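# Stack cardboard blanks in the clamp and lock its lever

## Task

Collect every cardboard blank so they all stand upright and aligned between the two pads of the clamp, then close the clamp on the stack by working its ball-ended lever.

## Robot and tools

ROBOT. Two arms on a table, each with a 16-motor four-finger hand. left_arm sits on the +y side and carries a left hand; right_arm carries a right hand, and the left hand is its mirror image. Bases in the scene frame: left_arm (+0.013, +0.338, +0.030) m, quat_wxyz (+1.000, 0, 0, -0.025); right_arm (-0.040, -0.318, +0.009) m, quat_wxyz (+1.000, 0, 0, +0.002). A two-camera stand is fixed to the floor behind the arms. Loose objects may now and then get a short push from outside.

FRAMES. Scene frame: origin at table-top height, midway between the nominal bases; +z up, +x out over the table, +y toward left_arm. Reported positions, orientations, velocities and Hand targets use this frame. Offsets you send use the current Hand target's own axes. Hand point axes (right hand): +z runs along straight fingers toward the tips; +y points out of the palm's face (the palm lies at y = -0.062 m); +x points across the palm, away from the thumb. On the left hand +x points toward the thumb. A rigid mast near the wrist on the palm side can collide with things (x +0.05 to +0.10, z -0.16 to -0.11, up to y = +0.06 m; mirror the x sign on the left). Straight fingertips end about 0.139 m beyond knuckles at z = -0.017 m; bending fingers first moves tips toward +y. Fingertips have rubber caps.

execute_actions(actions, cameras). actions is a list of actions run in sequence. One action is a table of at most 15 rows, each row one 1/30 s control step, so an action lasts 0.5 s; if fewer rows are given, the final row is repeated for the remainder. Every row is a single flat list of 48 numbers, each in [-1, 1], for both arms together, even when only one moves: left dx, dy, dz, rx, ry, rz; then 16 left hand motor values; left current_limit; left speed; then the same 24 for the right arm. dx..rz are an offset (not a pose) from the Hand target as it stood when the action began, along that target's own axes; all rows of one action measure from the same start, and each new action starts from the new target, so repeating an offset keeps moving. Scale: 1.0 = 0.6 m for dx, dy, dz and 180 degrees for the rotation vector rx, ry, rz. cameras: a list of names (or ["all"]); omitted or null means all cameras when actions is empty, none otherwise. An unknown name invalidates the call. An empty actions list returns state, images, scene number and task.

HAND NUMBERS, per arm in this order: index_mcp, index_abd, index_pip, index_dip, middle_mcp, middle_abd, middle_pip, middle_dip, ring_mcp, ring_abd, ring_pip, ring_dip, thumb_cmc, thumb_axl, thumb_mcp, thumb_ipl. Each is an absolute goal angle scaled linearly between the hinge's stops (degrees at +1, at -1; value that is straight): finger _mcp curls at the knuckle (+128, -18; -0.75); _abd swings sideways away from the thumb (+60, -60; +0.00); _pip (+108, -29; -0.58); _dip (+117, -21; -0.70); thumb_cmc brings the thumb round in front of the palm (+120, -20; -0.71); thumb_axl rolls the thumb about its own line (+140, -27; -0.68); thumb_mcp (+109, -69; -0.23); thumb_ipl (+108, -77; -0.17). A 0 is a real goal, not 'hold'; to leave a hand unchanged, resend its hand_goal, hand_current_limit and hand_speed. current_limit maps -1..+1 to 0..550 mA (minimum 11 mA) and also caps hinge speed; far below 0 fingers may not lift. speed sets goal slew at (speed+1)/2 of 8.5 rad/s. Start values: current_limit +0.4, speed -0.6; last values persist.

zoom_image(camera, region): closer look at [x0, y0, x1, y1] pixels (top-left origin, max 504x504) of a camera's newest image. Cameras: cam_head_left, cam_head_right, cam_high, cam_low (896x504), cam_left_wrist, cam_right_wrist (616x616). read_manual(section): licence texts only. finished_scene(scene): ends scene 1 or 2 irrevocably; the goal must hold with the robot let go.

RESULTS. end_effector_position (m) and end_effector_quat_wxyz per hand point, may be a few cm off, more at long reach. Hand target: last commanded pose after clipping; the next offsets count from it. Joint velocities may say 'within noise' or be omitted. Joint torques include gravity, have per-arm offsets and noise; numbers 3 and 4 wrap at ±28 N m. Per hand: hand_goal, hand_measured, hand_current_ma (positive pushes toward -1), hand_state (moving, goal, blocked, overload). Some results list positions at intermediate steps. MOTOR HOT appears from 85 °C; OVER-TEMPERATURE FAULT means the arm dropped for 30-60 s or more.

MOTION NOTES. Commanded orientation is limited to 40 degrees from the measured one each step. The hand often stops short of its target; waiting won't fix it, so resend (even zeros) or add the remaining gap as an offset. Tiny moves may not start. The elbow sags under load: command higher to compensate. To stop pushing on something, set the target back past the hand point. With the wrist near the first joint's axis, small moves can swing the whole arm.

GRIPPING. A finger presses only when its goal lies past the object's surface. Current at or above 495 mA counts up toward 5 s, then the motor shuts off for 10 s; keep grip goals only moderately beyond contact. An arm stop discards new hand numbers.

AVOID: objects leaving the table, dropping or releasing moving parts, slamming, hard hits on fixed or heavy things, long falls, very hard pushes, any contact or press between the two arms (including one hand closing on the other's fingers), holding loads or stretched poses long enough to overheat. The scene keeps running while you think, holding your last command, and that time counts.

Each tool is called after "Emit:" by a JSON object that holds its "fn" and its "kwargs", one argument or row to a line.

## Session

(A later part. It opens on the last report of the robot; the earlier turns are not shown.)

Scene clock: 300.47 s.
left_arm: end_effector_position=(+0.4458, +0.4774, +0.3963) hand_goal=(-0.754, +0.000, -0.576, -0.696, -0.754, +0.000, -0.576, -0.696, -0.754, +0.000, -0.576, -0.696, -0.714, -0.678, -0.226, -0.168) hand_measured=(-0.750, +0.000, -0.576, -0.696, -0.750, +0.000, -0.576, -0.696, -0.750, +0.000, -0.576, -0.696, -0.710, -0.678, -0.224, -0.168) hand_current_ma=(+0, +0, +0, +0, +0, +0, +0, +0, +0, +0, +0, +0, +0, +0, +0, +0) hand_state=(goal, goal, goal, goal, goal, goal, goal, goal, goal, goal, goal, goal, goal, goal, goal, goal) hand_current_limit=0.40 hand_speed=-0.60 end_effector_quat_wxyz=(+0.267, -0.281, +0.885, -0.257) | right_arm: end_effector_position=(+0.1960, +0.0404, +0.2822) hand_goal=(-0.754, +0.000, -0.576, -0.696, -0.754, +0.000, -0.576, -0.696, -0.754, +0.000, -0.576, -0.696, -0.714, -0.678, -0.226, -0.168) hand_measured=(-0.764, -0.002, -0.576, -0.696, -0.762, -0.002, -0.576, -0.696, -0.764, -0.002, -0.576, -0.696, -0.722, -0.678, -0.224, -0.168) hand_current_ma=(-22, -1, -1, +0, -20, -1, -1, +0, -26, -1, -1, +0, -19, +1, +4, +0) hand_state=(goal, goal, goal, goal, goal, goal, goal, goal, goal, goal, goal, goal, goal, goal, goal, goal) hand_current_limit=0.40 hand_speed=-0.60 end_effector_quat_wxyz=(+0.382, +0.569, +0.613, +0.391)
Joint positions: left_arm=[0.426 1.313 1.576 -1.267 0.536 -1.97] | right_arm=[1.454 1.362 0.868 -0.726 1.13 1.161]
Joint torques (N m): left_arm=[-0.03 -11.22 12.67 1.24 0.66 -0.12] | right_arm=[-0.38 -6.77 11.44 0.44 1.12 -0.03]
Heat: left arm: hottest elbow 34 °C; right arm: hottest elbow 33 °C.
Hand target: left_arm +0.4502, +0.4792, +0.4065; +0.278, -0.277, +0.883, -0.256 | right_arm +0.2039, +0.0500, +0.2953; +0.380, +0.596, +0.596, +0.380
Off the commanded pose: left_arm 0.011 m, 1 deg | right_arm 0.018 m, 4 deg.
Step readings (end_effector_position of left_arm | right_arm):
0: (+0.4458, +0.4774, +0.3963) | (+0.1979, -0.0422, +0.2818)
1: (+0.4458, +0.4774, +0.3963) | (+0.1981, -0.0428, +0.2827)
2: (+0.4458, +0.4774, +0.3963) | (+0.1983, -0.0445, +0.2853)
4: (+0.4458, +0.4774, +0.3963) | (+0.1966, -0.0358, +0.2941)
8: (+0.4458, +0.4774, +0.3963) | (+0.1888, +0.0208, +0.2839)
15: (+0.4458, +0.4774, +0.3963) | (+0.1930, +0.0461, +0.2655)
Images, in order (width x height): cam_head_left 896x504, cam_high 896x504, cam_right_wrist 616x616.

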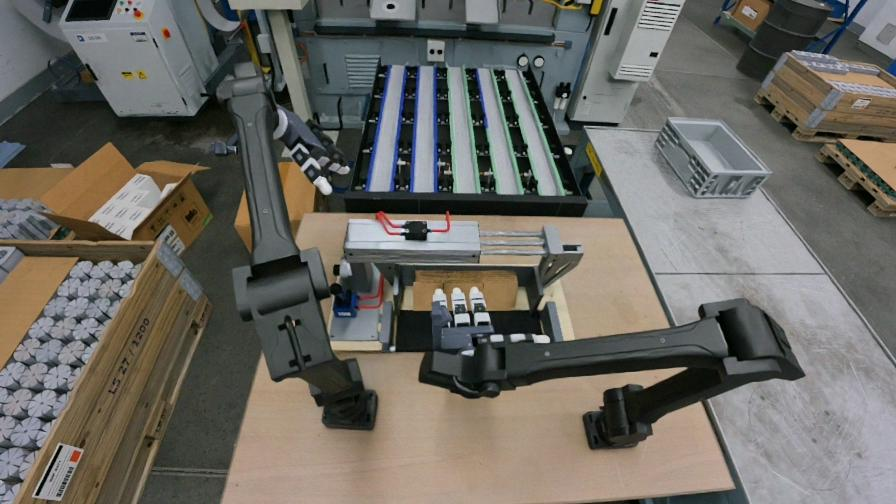

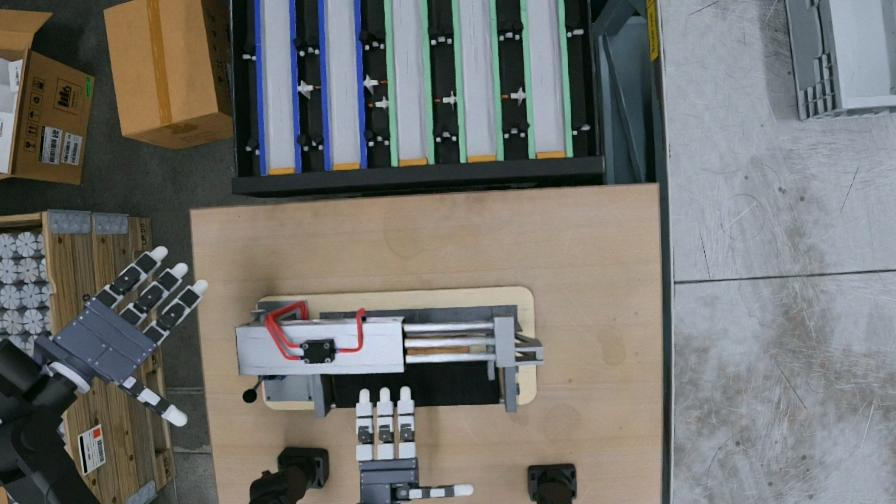

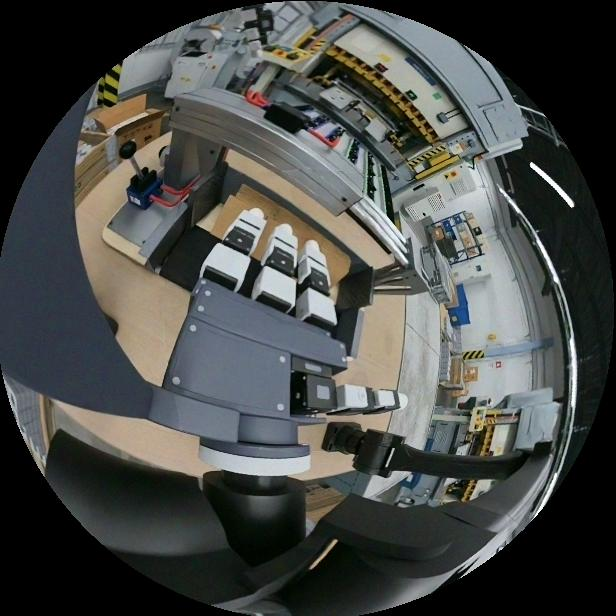

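Emit:
{"fn": "execute_actions", "kwargs": {
  "actions": [
    [[0.063,0.088,-0.146,0,0,0,-0.754,0,-0.576,-0.696,-0.754,0,-0.576,-0.696,-0.754,0,-0.576,-0.696,-0.714,-0.678,-0.226,-0.168,0.4,-0.6,0,-0.073,0.0205,0,0,0,-0.754,0,-0.576,-0.696,-0.754,0,-0.576,-0.696,-0.754,0,-0.576,-0.696,-0.714,-0.678,-0.226,-0.168,0.4,-0.6]],
    [[0.063,0.088,-0.146,0,0,0,-0.754,0,-0.576,-0.696,-0.754,0,-0.576,-0.696,-0.754,0,-0.576,-0.696,-0.714,-0.678,-0.226,-0.168,0.4,-0.6,0,-0.073,0.0205,0,0,0,-0.754,0,-0.576,-0.696,-0.754,0,-0.576,-0.696,-0.754,0,-0.576,-0.696,-0.714,-0.678,-0.226,-0.168,0.4,-0.6]]
  ],
  "cameras": ["cam_head_left","cam_right_wrist","cam_low","cam_high"]
}}

Emit:
{"fn": "zoom_image", "kwargs": {
  "camera": "cam_right_wrist",
  "region": [180, 120, 380, 320]
}}

Emit:
{"fn": "zoom_image", "kwargs": {
  "camera": "cam_head_left",
  "region": [380, 240, 580, 360]
}}

Scene clock: 381.20 s.
left_arm: end_effector_position=(+0.2537, +0.5548, +0.4381) hand_goal=(-0.754, +0.000, -0.576, -0.696, -0.754, +0.000, -0.576, -0.696, -0.754, +0.000, -0.576, -0.696, -0.714, -0.678, -0.226, -0.168) hand_measured=(-0.746, +0.000, -0.576, -0.696, -0.748, +0.000, -0.576, -0.696, -0.748, +0.000, -0.576, -0.696, -0.710, -0.678, -0.224, -0.168) hand_current_ma=(+1, +0, +0, +0, +1, +0, +0, +0, +1, +0, +0, +0, +0, +0, +0, +0) hand_state=(goal, goal, goal, goal, goal, goal, goal, goal, goal, goal, goal, goal, goal, goal, goal, goal) hand_current_limit=0.40 hand_speed=-0.60 end_effector_quat_wxyz=(+0.300, -0.290, +0.878, -0.235) | right_arm: end_effector_position=(+0.1943, +0.0437, +0.2072) hand_goal=(-0.754, +0.000, -0.576, -0.696, -0.754, +0.000, -0.576, -0.696, -0.754, +0.000, -0.576, -0.696, -0.714, -0.678, -0.226, -0.168) hand_measured=(-0.764, -0.002, -0.576, -0.696, -0.762, -0.002, -0.576, -0.696, -0.764, -0.002, -0.576, -0.696, -0.722, -0.678, -0.224, -0.168) hand_current_ma=(-22, -1, -1, +0, -20, -1, -1, +0, -26, -1, -1, +0, -19, +1, +4, +0) hand_state=(goal, goal, goal, goal, goal, goal, goal, goal, goal, goal, goal, goal, goal, goal, goal, goal) hand_current_limit=0.40 hand_speed=-0.60 end_effector_quat_wxyz=(+0.386, +0.597, +0.596, +0.372)
Joint positions: left_arm=[0.941 1.081 1.522 -1.696 0.728 -1.438] | right_arm=[1.461 1.546 0.856 -0.697 1.124 1.351]
Joint torques (N m): left_arm=[1.2 -6.3 10.56 0.28 0.94 0] | right_arm=[2.02 -8.23 7.38 1.22 1.18 0.01]
Heat: left arm: hottest elbow 35 °C; right arm: hottest elbow 34 °C.
Hand target: left_arm +0.2502, +0.5591, +0.4412; +0.278, -0.277, +0.883, -0.256 | right_arm +0.1892, +0.0501, +0.2055; +0.380, +0.596, +0.596, +0.380
Off the commanded pose: left_arm 0.006 m, 4 deg | right_arm 0.008 m, 1 deg.
joint sent to its limit (left arm) — joint 4 (wrist pitch), lower limit. The joint targets are off in orientation, not in position.
Step readings (end_effector_position of left_arm | right_arm):
0: (+0.4458, +0.4774, +0.3963) | (+0.1960, +0.0403, +0.2822)
1: (+0.4457, +0.4771, +0.3964) | (+0.1960, +0.0402, +0.2820)
2: (+0.4430, +0.4772, +0.3971) | (+0.1960, +0.0399, +0.2811)
4: (+0.4281, +0.4785, +0.3960) | (+0.1961, +0.0399, +0.2754)
8: (+0.3781, +0.5004, +0.4049) | (+0.1966, +0.0424, +0.2550)
15: (+0.3473, +0.5086, +0.4244) | (+0.1965, +0.0409, +0.2409)
16: (+0.3467, +0.5084, +0.4242) | (+0.1964, +0.0405, +0.2408)
17: (+0.3431, +0.5082, +0.4235) | (+0.1964, +0.0402, +0.2400)
19: (+0.3258, +0.5142, +0.4219) | (+0.1964, +0.0412, +0.2361)
23: (+0.2765, +0.5423, +0.4268) | (+0.1955, +0.0450, +0.2206)
30: (+0.2527, +0.5508, +0.4372) | (+0.1945, +0.0439, +0.2073)
Images, in order (width x height): cam_head_left 896x504, cam_high 896x504, cam_low 896x504, cam_right_wrist 616x616.

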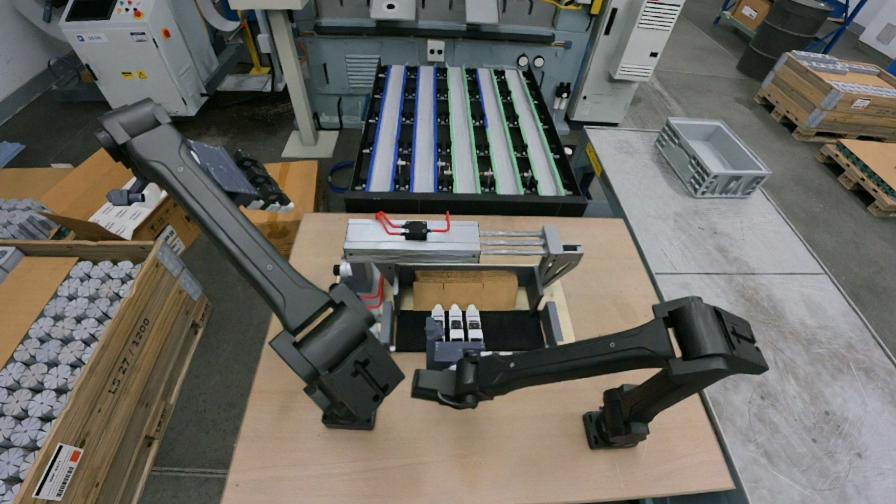

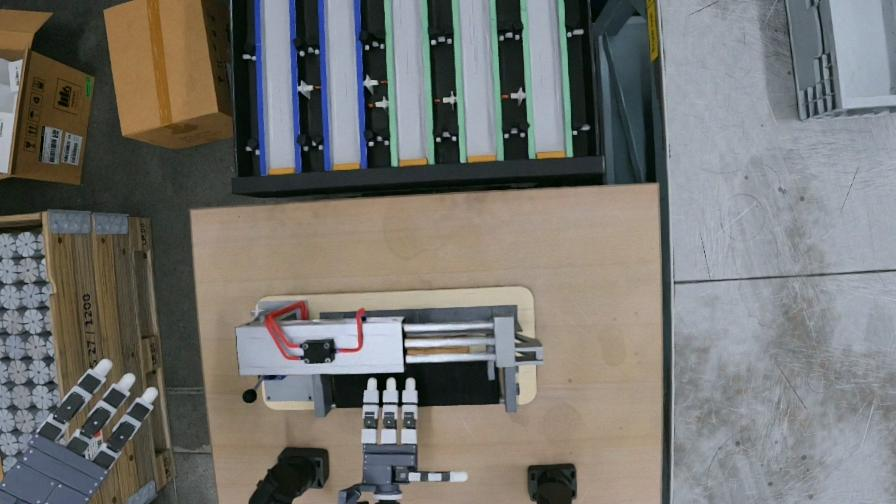

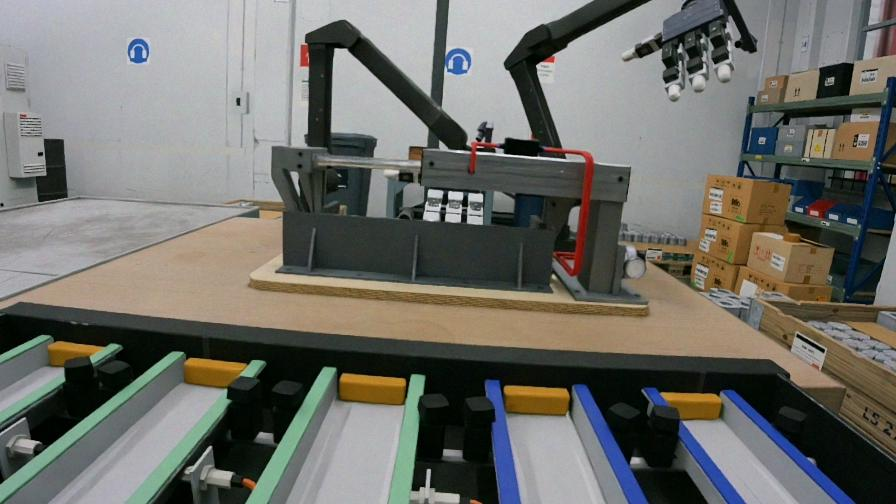

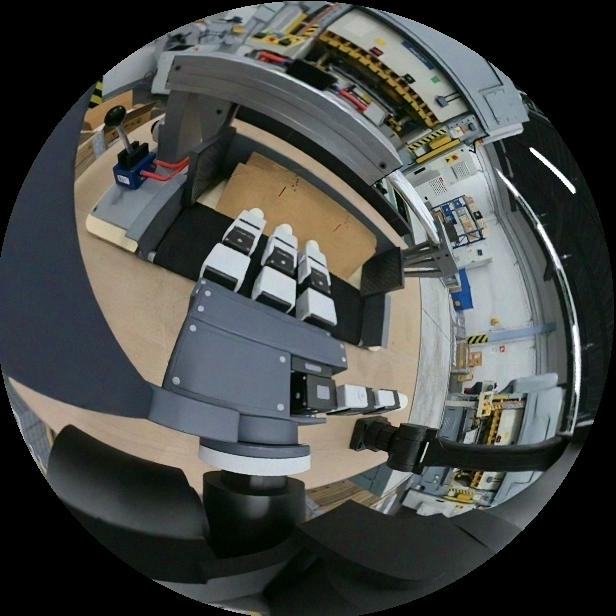

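Scaled by 2.520 from the camera's 616x616 image, which has a finer 880x880 frame.

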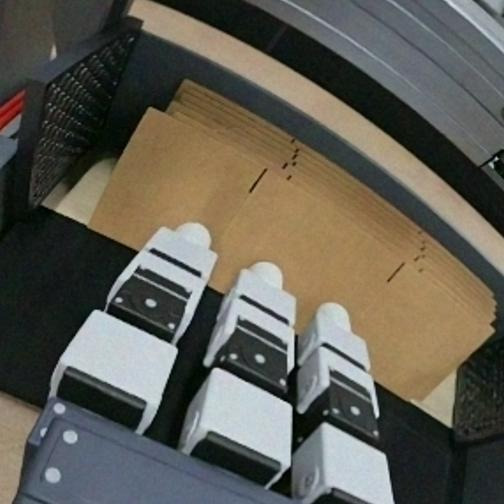

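Scaled by 2.520 from the camera's 896x504 image, which has a finer 1280x720 frame.

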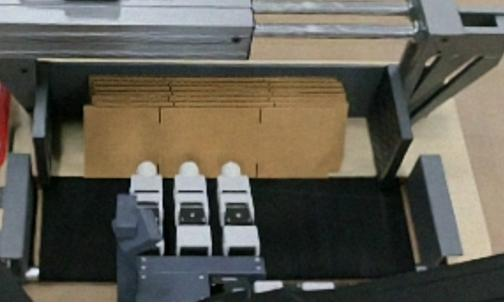

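Emit:
{"fn": "execute_actions", "kwargs": {
  "actions": [
    [[0.031,0.0715,-0.006,-0.0848,0.0921,0.0918,-0.754,0,-0.576,-0.696,-0.754,0,-0.576,-0.696,-0.754,0,-0.576,-0.696,-0.714,-0.678,-0.226,-0.168,0.4,-0.6,0.008,-0.0377,0.0176,0,0,0,-0.754,0,-0.576,-0.696,-0.754,0,-0.576,-0.696,-0.754,0,-0.576,-0.696,-0.714,-0.678,-0.226,-0.168,0.4,-0.6]]
  ],
  "cameras": ["cam_head_left"]
}}

Scene clock: 423.93 s.
left_arm: end_effector_position=(+0.2195, +0.5840, +0.4090) hand_goal=(-0.754, +0.000, -0.576, -0.696, -0.754, +0.000, -0.576, -0.696, -0.754, +0.000, -0.576, -0.696, -0.714, -0.678, -0.226, -0.168) hand_measured=(-0.748, +0.000, -0.576, -0.696, -0.748, +0.000, -0.576, -0.696, -0.750, +0.000, -0.576, -0.696, -0.710, -0.678, -0.224, -0.168) hand_current_ma=(+1, +0, +0, +0, +1, +0, +0, +0, +1, +0, +0, +0, +0, +0, +0, +0) hand_state=(goal, goal, goal, goal, goal, goal, goal, goal, goal, goal, goal, goal, goal, goal, goal, goal) hand_current_limit=0.40 hand_speed=-0.60 end_effector_quat_wxyz=(+0.199, -0.176, +0.962, -0.070) | right_arm: end_effector_position=(+0.1944, +0.0493, +0.1838) hand_goal=(-0.754, +0.000, -0.576, -0.696, -0.754, +0.000, -0.576, -0.696, -0.754, +0.000, -0.576, -0.696, -0.714, -0.678, -0.226, -0.168) hand_measured=(-0.764, -0.002, -0.576, -0.696, -0.762, -0.002, -0.576, -0.696, -0.764, -0.002, -0.576, -0.696, -0.722, -0.678, -0.224, -0.168) hand_current_ma=(-22, -1, -1, +0, -20, -1, -1, +0, -26, -1, -1, +0, -19, +1, +4, +0) hand_state=(goal, goal, goal, goal, goal, goal, goal, goal, goal, goal, goal, goal, goal, goal, goal, goal) hand_current_limit=0.40 hand_speed=-0.60 end_effector_quat_wxyz=(+0.384, +0.599, +0.595, +0.374)
Joint positions: left_arm=[0.851 1.035 1.419 -1.699 0.345 -1.175] | right_arm=[1.462 1.606 0.848 -0.628 1.124 1.356]
Joint torques (N m): left_arm=[-1.44 -6.71 9.69 0.36 0.41 0.02] | right_arm=[1.61 -8.88 6.87 1.21 1.23 -0.02]
Heat: left arm: hottest elbow 31 °C; right arm: hottest elbow 29 °C.
Hand target: left_arm +0.2203, +0.5792, +0.4112; +0.143, -0.143, +0.970, -0.132 | right_arm +0.1893, +0.0549, +0.1804; +0.380, +0.596, +0.596, +0.380
Off the commanded pose: left_arm 0.005 m, 10 deg | right_arm 0.008 m, 1 deg.
joint sent to its limit (left arm) — joint 4 (wrist pitch), lower limit. The joint targets are off in orientation, not in position.
Step readings (end_effector_position of left_arm | right_arm):
0: (+0.2537, +0.5548, +0.4381) | (+0.1943, +0.0437, +0.2072)
1: (+0.2527, +0.5561, +0.4377) | (+0.1943, +0.0438, +0.2071)
2: (+0.2462, +0.5631, +0.4356) | (+0.1943, +0.0442, +0.2067)
4: (+0.2290, +0.5772, +0.4289) | (+0.1944, +0.0460, +0.2038)
8: (+0.2161, +0.5818, +0.4128) | (+0.1944, +0.0494, +0.1924)
15: (+0.2192, +0.5825, +0.4074) | (+0.1944, +0.0491, +0.1837)
Images, in order (width x height): cam_head_left 896x504.

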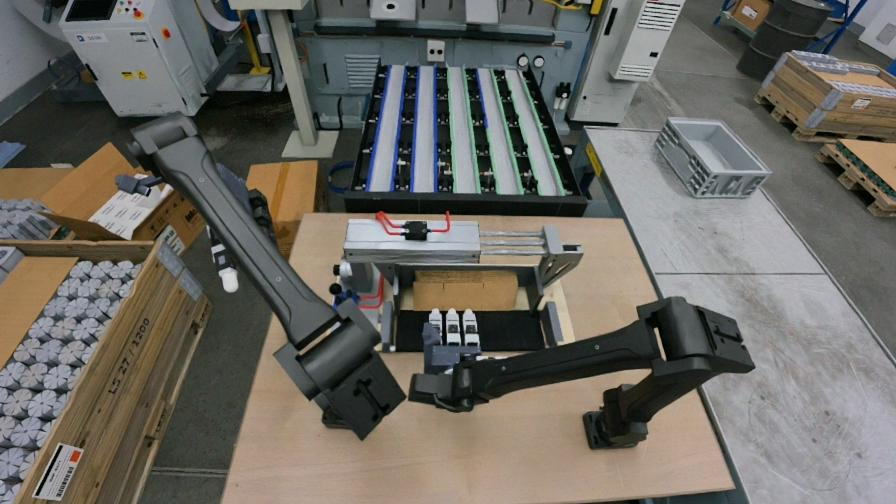

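Emit:
{"fn": "execute_actions", "kwargs": {
  "actions": [
    [[0.102,0.095,0.105,-0.0848,0.0921,0.0918,-0.754,0,-0.576,-0.696,-0.754,0,-0.576,-0.696,-0.754,0,-0.576,-0.696,-0.714,-0.678,-0.226,-0.168,0.4,-0.6,0,0.0141,0.0302,0,0,0,-0.754,0,-0.576,-0.696,-0.754,0,-0.576,-0.696,-0.754,0,-0.576,-0.696,-0.714,-0.678,-0.226,-0.168,0.4,-0.6]],
    [[0,0,0,0,0,0,-0.754,0,-0.576,-0.696,-0.754,0,-0.576,-0.696,-0.754,0,-0.576,-0.696,-0.714,-0.678,-0.226,-0.168,0.4,-0.6,0,0.0141,0.0302,0,0,0,-0.754,0,-0.576,-0.696,-0.754,0,-0.576,-0.696,-0.754,0,-0.576,-0.696,-0.714,-0.678,-0.226,-0.168,0.4,-0.6]]
  ],
  "cameras": ["cam_head_left","cam_head_right","cam_right_wrist","cam_high"]
}}

Emit:
{"fn": "zoom_image", "kwargs": {
  "camera": "cam_right_wrist",
  "region": [180, 120, 380, 320]
}}

Emit:
{"fn": "zoom_image", "kwargs": {
  "camera": "cam_head_left",
  "region": [380, 240, 580, 360]
}}

Scene clock: 476.00 s.
left_arm: end_effector_position=(+0.1680, +0.5999, +0.3184) hand_goal=(-0.754, +0.000, -0.576, -0.696, -0.754, +0.000, -0.576, -0.696, -0.754, +0.000, -0.576, -0.696, -0.714, -0.678, -0.226, -0.168) hand_measured=(-0.752, +0.000, -0.576, -0.696, -0.752, +0.000, -0.576, -0.696, -0.752, +0.000, -0.576, -0.696, -0.712, -0.678, -0.224, -0.168) hand_current_ma=(+0, +0, +0, +0, +0, +0, +0, +0, +0, +0, +0, +0, +0, +0, +0, +0) hand_state=(goal, goal, goal, goal, goal, goal, goal, goal, goal, goal, goal, goal, goal, goal, goal, goal) hand_current_limit=0.40 hand_speed=-0.60 end_effector_quat_wxyz=(+0.000, -0.010, +1.000, +0.000) | right_arm: end_effector_position=(+0.2252, +0.0554, +0.1818) hand_goal=(-0.754, +0.000, -0.576, -0.696, -0.754, +0.000, -0.576, -0.696, -0.754, +0.000, -0.576, -0.696, -0.714, -0.678, -0.226, -0.168) hand_measured=(-0.764, -0.002, -0.576, -0.696, -0.762, -0.002, -0.576, -0.696, -0.764, -0.002, -0.576, -0.696, -0.722, -0.678, -0.224, -0.168) hand_current_ma=(-22, -1, -1, +0, -20, -1, -1, +0, -26, -1, -1, +0, -19, +1, +4, +0) hand_state=(goal, goal, goal, goal, goal, goal, goal, goal, goal, goal, goal, goal, goal, goal, goal, goal) hand_current_limit=0.40 hand_speed=-0.60 end_effector_quat_wxyz=(+0.381, +0.594, +0.598, +0.380)
Joint positions: left_arm=[0.833 0.997 1.128 -1.702 0.001 -0.807] | right_arm=[1.387 1.606 0.826 -0.421 1.101 1.156]
Joint torques (N m): left_arm=[-0.67 -5.54 10.25 -0.09 0.02 0.01] | right_arm=[-0.26 -10.11 6.87 1.46 0.91 -0.12]
Heat: left arm: hottest elbow 31 °C; right arm: hottest elbow 28 °C.
Hand target: left_arm +0.1703, +0.5990, +0.3215; +0.000, +0.000, +1.000, +0.000 | right_arm +0.2292, +0.0548, +0.1804; +0.380, +0.596, +0.596, +0.380
Off the commanded pose: left_arm 0.004 m, 1 deg | right_arm 0.004 m, 0 deg.
joint sent to its limit (left arm) — joint 4 (wrist pitch), lower limit. The joint targets still meet the commanded pose.
Step readings (end_effector_position of left_arm | right_arm):
0: (+0.2196, +0.5840, +0.4090) | (+0.1944, +0.0493, +0.1838)
1: (+0.2183, +0.5848, +0.4079) | (+0.1944, +0.0494, +0.1838)
2: (+0.2115, +0.5892, +0.4041) | (+0.1945, +0.0499, +0.1836)
4: (+0.1923, +0.5958, +0.3870) | (+0.1950, +0.0527, +0.1835)
8: (+0.1645, +0.5937, +0.3339) | (+0.1988, +0.0557, +0.1837)
15: (+0.1639, +0.5983, +0.3182) | (+0.2037, +0.0549, +0.1828)
16: (+0.1645, +0.5987, +0.3183) | (+0.2041, +0.0550, +0.1826)
17: (+0.1651, +0.5989, +0.3183) | (+0.2056, +0.0550, +0.1823)
19: (+0.1659, +0.5993, +0.3184) | (+0.2089, +0.0560, +0.1811)
23: (+0.1671, +0.5996, +0.3184) | (+0.2193, +0.0547, +0.1821)
30: (+0.1678, +0.5998, +0.3184) | (+0.2251, +0.0540, +0.1818)
Images, in order (width x height): cam_head_left 896x504, cam_head_right 896x504, cam_high 896x504, cam_right_wrist 616x616.

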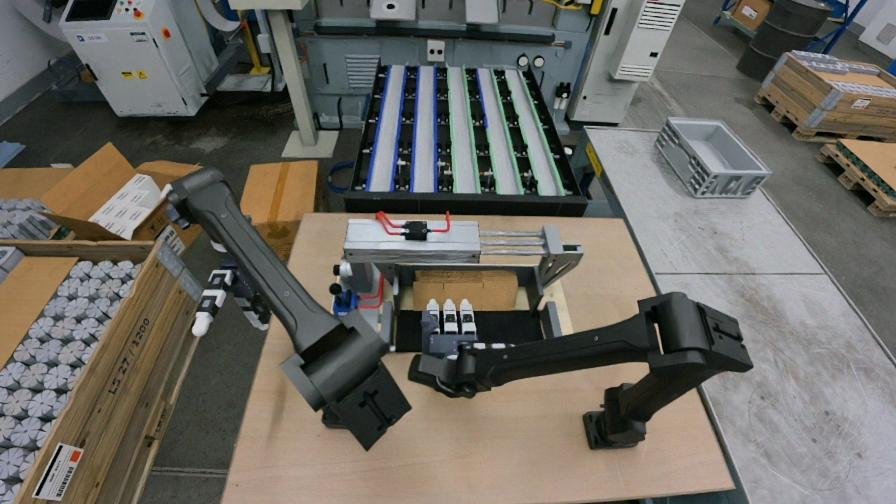

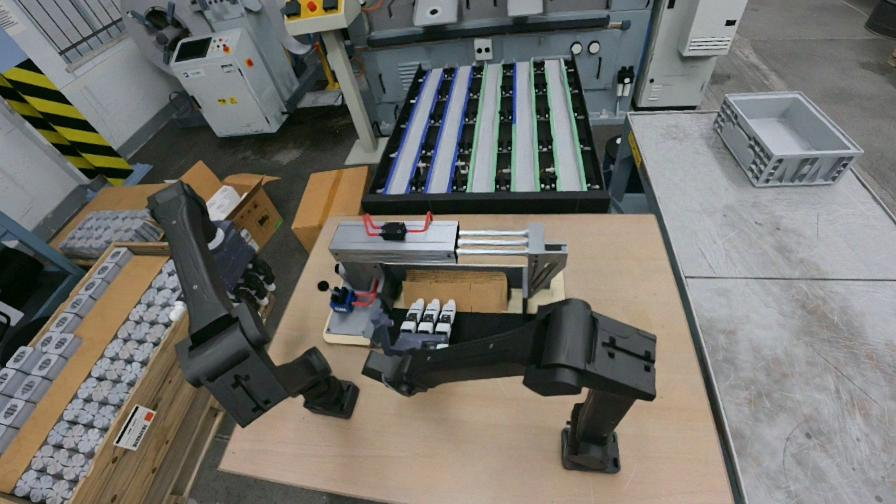

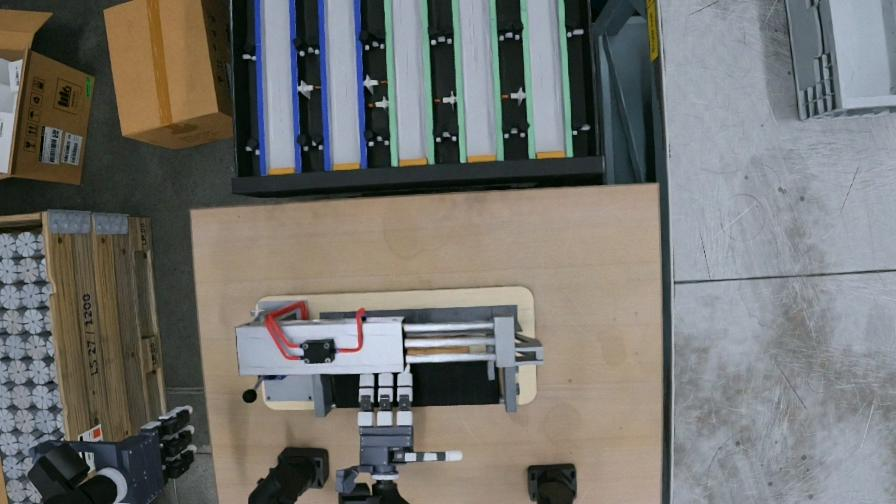

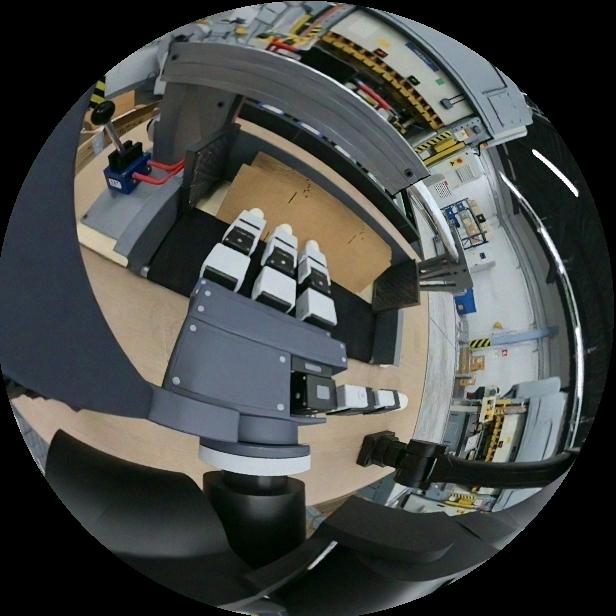

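Scaled by 2.520 from the camera's 616x616 image, which has a finer 880x880 frame.

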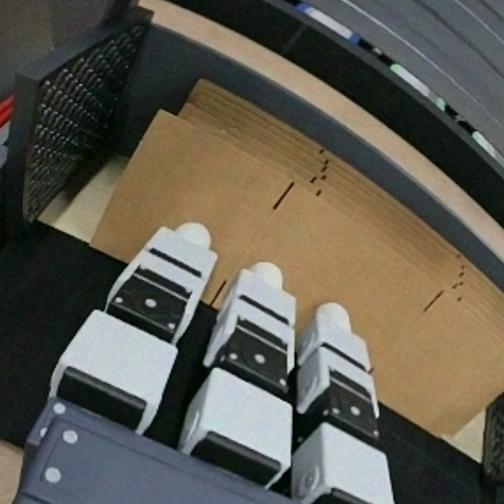

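Scaled by 2.520 from the camera's 896x504 image, which has a finer 1280x720 frame.

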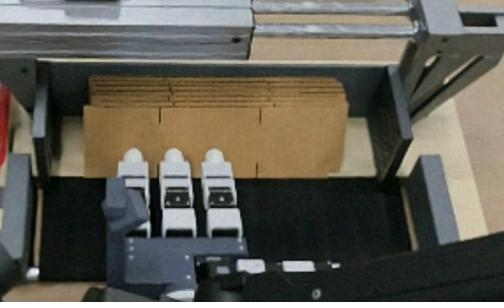

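Emit:
{"fn": "execute_actions", "kwargs": {
  "actions": [
    [[0.010,-0.057,0.13,0,0,0,-0.754,0,-0.576,-0.696,-0.754,0,-0.576,-0.696,-0.754,0,-0.576,-0.696,-0.714,-0.678,-0.226,-0.168,0.4,-0.6,-0.075,0,0,0,0,0,-0.754,0,-0.576,-0.696,-0.754,0,-0.576,-0.696,-0.754,0,-0.576,-0.696,-0.714,-0.678,-0.226,-0.168,0.4,-0.6]],
    [[0,0,0,0,0,0,-0.754,0,-0.576,-0.696,-0.754,0,-0.576,-0.696,-0.754,0,-0.576,-0.696,-0.714,-0.678,-0.226,-0.168,0.4,-0.6,0,0.0141,0.0302,0,0,0,-0.754,0,-0.576,-0.696,-0.754,0,-0.576,-0.696,-0.754,0,-0.576,-0.696,-0.714,-0.678,-0.226,-0.168,0.4,-0.6]]
  ],
  "cameras": ["cam_head_left","cam_right_wrist","cam_left_wrist"]
}}

Emit:
{"fn": "zoom_image", "kwargs": {
  "camera": "cam_right_wrist",
  "region": [180, 120, 380, 320]
}}

Emit:
{"fn": "zoom_image", "kwargs": {
  "camera": "cam_head_left",
  "region": [320, 240, 580, 360]
}}

Scene clock: 518.00 s.
left_arm: end_effector_position=(+0.1598, +0.5652, +0.2404) hand_goal=(-0.754, +0.000, -0.576, -0.696, -0.754, +0.000, -0.576, -0.696, -0.754, +0.000, -0.576, -0.696, -0.714, -0.678, -0.226, -0.168) hand_measured=(-0.752, +0.000, -0.576, -0.696, -0.752, +0.000, -0.576, -0.696, -0.752, +0.000, -0.576, -0.696, -0.712, -0.678, -0.222, -0.168) hand_current_ma=(+0, +0, +0, +0, +0, +0, +0, +0, +0, +0, +0, +0, +0, +0, +0, +0) hand_state=(goal, goal, goal, goal, goal, goal, goal, goal, goal, goal, goal, goal, goal, goal, goal, goal) hand_current_limit=0.40 hand_speed=-0.60 end_effector_quat_wxyz=(-0.007, -0.002, +1.000, -0.008) | right_arm: end_effector_position=(+0.2442, +0.0127, +0.1738) hand_goal=(-0.754, +0.000, -0.576, -0.696, -0.754, +0.000, -0.576, -0.696, -0.754, +0.000, -0.576, -0.696, -0.714, -0.678, -0.226, -0.168) hand_measured=(-0.764, -0.002, -0.576, -0.696, -0.762, -0.002, -0.576, -0.696, -0.766, -0.002, -0.578, -0.696, -0.722, -0.678, -0.224, -0.168) hand_current_ma=(-22, -1, -1, +0, -20, -1, -1, +0, -30, -1, -4, +0, -19, +1, +4, +0) hand_state=(goal, goal, goal, goal, goal, goal, goal, goal, goal, goal, goal, goal, goal, goal, goal, goal) hand_current_limit=0.40 hand_speed=-0.60 end_effector_quat_wxyz=(+0.384, +0.590, +0.605, +0.372)
Joint positions: left_arm=[0.752 0.914 0.879 -1.556 0.003 -0.872] | right_arm=[1.315 1.529 0.689 -0.251 1.068 1.008]
Joint torques (N m): left_arm=[-1.49 -4.66 10.02 0.38 0 -0.22] | right_arm=[-0.91 -10.29 6.71 1.99 0.83 -0.13]
Heat: left arm: hottest elbow 32 °C; right arm: hottest elbow 27 °C.
Hand target: left_arm +0.1642, +0.5646, +0.2434; +0.000, +0.000, +1.000, +0.000 | right_arm +0.2492, +0.0099, +0.1804; +0.380, +0.596, +0.596, +0.380
Off the commanded pose: left_arm 0.005 m, 1 deg | right_arm 0.009 m, 2 deg.
Step readings (end_effector_position of left_arm | right_arm):
0: (+0.1680, +0.5999, +0.3184) | (+0.2252, +0.0554, +0.1818)
1: (+0.1676, +0.5995, +0.3174) | (+0.2252, +0.0551, +0.1814)
2: (+0.1675, +0.5988, +0.3128) | (+0.2249, +0.0536, +0.1802)
4: (+0.1664, +0.5930, +0.2946) | (+0.2237, +0.0439, +0.1754)
8: (+0.1561, +0.5688, +0.2481) | (+0.2227, +0.0170, +0.1673)
15: (+0.1603, +0.5650, +0.2386) | (+0.2249, +0.0097, +0.1708)
16: (+0.1604, +0.5651, +0.2392) | (+0.2251, +0.0101, +0.1714)
17: (+0.1604, +0.5652, +0.2396) | (+0.2263, +0.0106, +0.1716)
19: (+0.1602, +0.5651, +0.2402) | (+0.2299, +0.0122, +0.1714)
23: (+0.1599, +0.5652, +0.2403) | (+0.2399, +0.0105, +0.1727)
30: (+0.1598, +0.5653, +0.2404) | (+0.2440, +0.0118, +0.1738)
Images, in order (width x height): cam_head_left 896x504, cam_left_wrist 616x616, cam_right_wrist 616x616.

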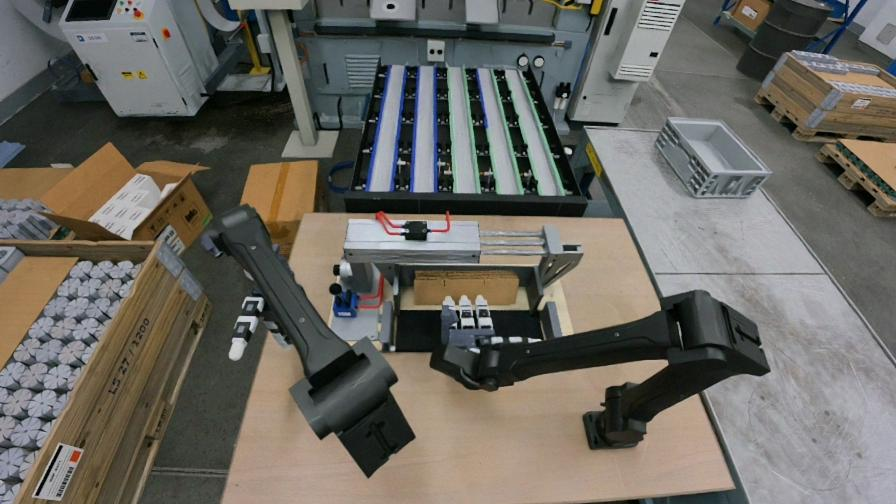

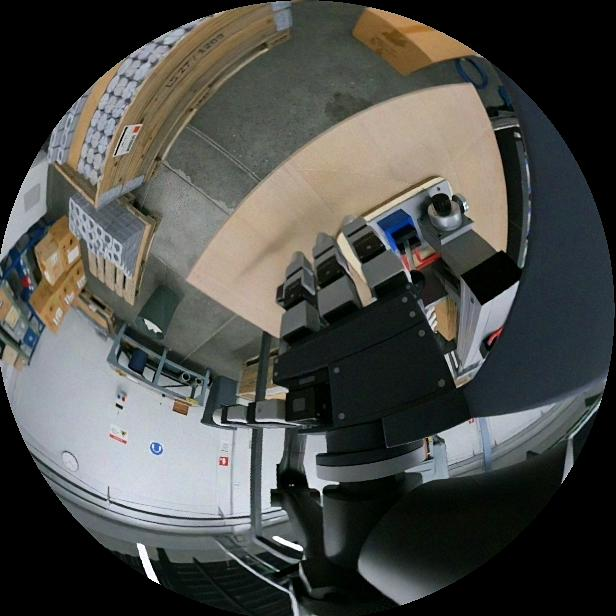

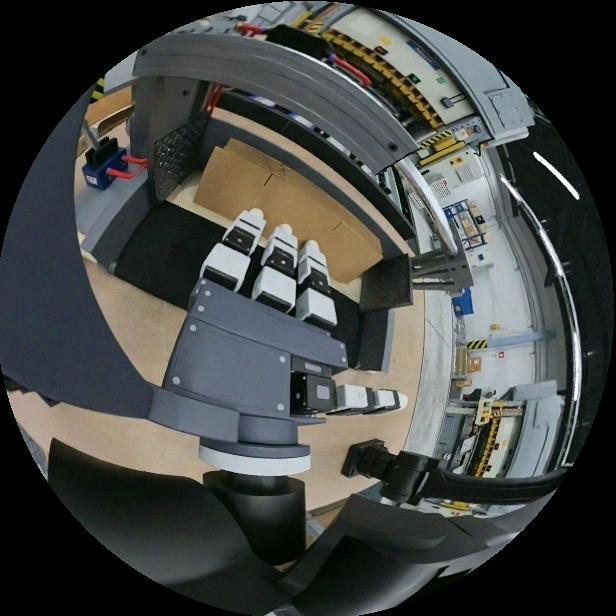

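Scaled by 2.520 from the camera's 616x616 image, which has a finer 880x880 frame.

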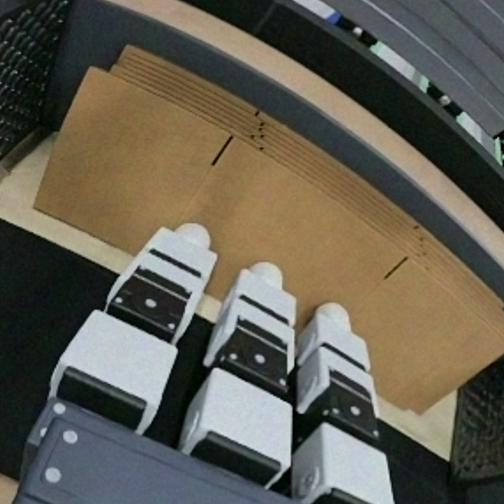

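Scaled by 1.938 from the camera's 896x504 image, which has a finer 1280x720 frame.

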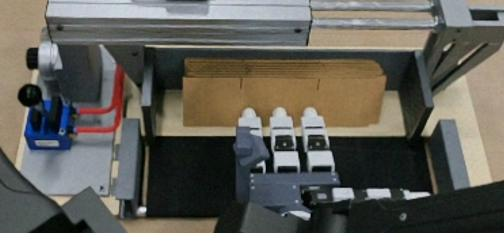

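Emit:
{"fn": "execute_actions", "kwargs": {
  "actions": [
    [[0,0,0,0,0,0,-0.754,0,-0.576,-0.696,-0.754,0,-0.576,-0.696,-0.754,0,-0.576,-0.696,-0.714,-0.678,-0.226,-0.168,0.4,-0.6,0,0.0106,0.0226,0,0,0,-0.754,0,-0.576,-0.696,-0.754,0,-0.576,-0.696,-0.754,0,-0.576,-0.696,-0.714,-0.678,-0.226,-0.168,0.4,-0.6]]
  ],
  "cameras": ["cam_head_left","cam_right_wrist","cam_high"]
}}

Emit:
{"fn": "zoom_image", "kwargs": {
  "camera": "cam_right_wrist",
  "region": [180, 120, 380, 320]
}}

Emit:
{"fn": "zoom_image", "kwargs": {
  "camera": "cam_head_left",
  "region": [380, 240, 580, 360]
}}

Emit:
{"fn": "zoom_image", "kwargs": {
  "camera": "cam_high",
  "region": [400, 290, 530, 420]
}}

Scene clock: 531.93 s.
left_arm: end_effector_position=(+0.1598, +0.5652, +0.2404) hand_goal=(-0.754, +0.000, -0.576, -0.696, -0.754, +0.000, -0.576, -0.696, -0.754, +0.000, -0.576, -0.696, -0.714, -0.678, -0.226, -0.168) hand_measured=(-0.752, +0.000, -0.576, -0.696, -0.752, +0.000, -0.576, -0.696, -0.752, +0.000, -0.576, -0.696, -0.712, -0.678, -0.222, -0.168) hand_current_ma=(+0, +0, +0, +0, +0, +0, +0, +0, +0, +0, +0, +0, +0, +0, +0, +0) hand_state=(goal, goal, goal, goal, goal, goal, goal, goal, goal, goal, goal, goal, goal, goal, goal, goal) hand_current_limit=0.40 hand_speed=-0.60 end_effector_quat_wxyz=(-0.007, -0.002, +1.000, -0.008) | right_arm: end_effector_position=(+0.2580, +0.0135, +0.1754) hand_goal=(-0.754, +0.000, -0.576, -0.696, -0.754, +0.000, -0.576, -0.696, -0.754, +0.000, -0.576, -0.696, -0.714, -0.678, -0.226, -0.168) hand_measured=(-0.766, +0.000, -0.580, -0.696, -0.764, -0.002, -0.580, -0.696, -0.766, -0.002, -0.578, -0.696, -0.722, -0.678, -0.224, -0.168) hand_current_ma=(-30, -1, -7, +0, -26, -1, -5, +0, -30, -1, -4, +0, -19, +1, +4, +0) hand_state=(goal, goal, goal, goal, goal, goal, goal, goal, goal, goal, goal, goal, goal, goal, goal, goal) hand_current_limit=0.40 hand_speed=-0.60 end_effector_quat_wxyz=(+0.381, +0.590, +0.605, +0.374)
Joint positions: left_arm=[0.752 0.914 0.879 -1.556 0.003 -0.872] | right_arm=[1.278 1.529 0.688 -0.187 1.046 0.94]
Joint torques (N m): left_arm=[-1.49 -4.72 10.02 0.36 0.01 -0.21] | right_arm=[-1.03 -9.35 6.79 2.14 0.91 -0.19]
Heat: left arm: hottest elbow 30 °C; right arm: hottest elbow 27 °C.
Hand target: left_arm +0.1642, +0.5646, +0.2434; +0.000, +0.000, +1.000, +0.000 | right_arm +0.2642, +0.0099, +0.1805; +0.380, +0.596, +0.596, +0.380
Off the commanded pose: left_arm 0.005 m, 1 deg | right_arm 0.009 m, 1 deg.
Step readings (end_effector_position of left_arm | right_arm):
0: (+0.1598, +0.5652, +0.2404) | (+0.2442, +0.0128, +0.1738)
1: (+0.1598, +0.5652, +0.2404) | (+0.2442, +0.0130, +0.1738)
2: (+0.1598, +0.5652, +0.2404) | (+0.2448, +0.0133, +0.1734)
4: (+0.1598, +0.5652, +0.2404) | (+0.2478, +0.0137, +0.1735)
8: (+0.1598, +0.5652, +0.2404) | (+0.2544, +0.0127, +0.1743)
15: (+0.1598, +0.5652, +0.2404) | (+0.2576, +0.0130, +0.1750)
Images, in order (width x height): cam_head_left 896x504, cam_high 896x504, cam_right_wrist 616x616.

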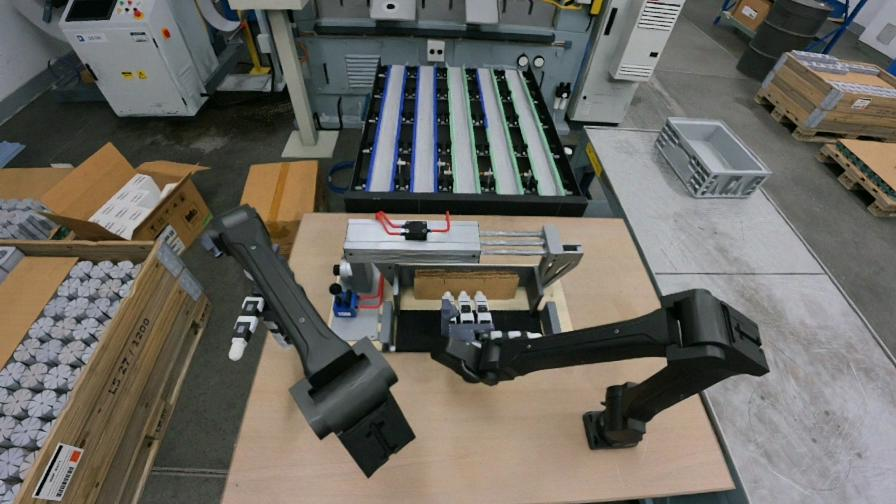

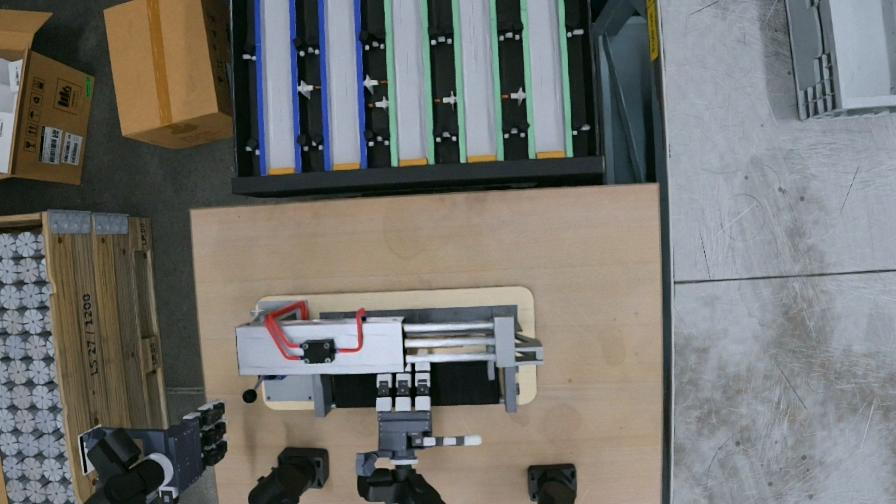

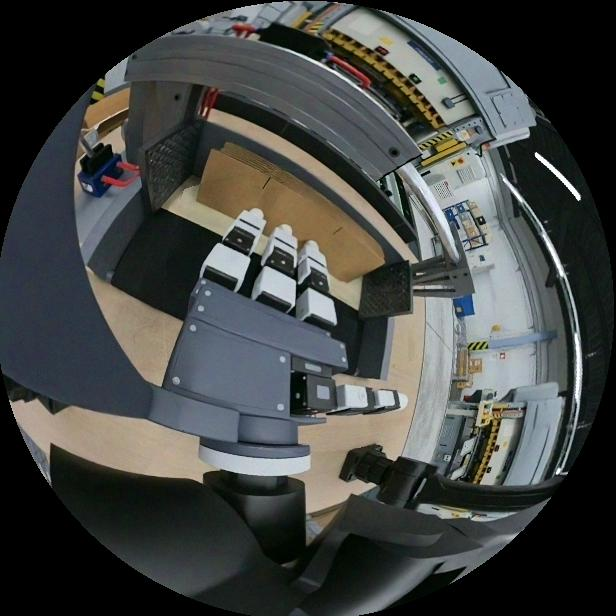

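Scaled by 2.520 from the camera's 616x616 image, which has a finer 880x880 frame.

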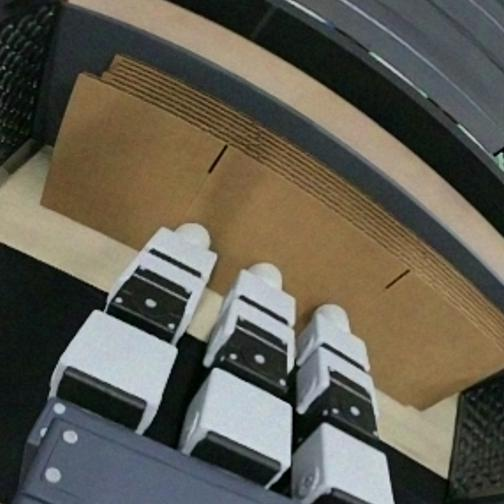

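Scaled by 2.520 from the camera's 896x504 image, which has a finer 1280x720 frame.

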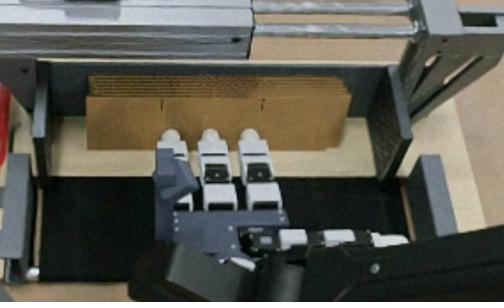

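Scaled by 3.877 from the camera's 896x504 image, which has a finer 1280x720 frame.

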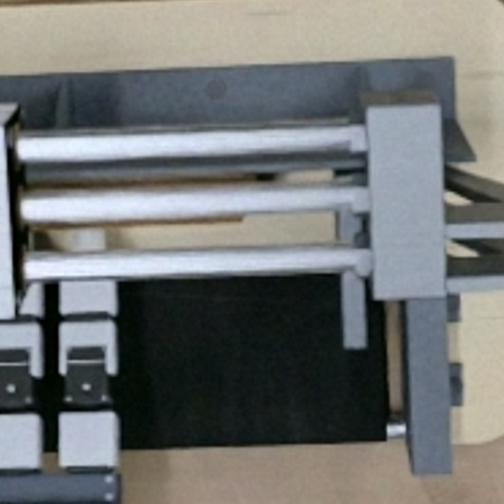

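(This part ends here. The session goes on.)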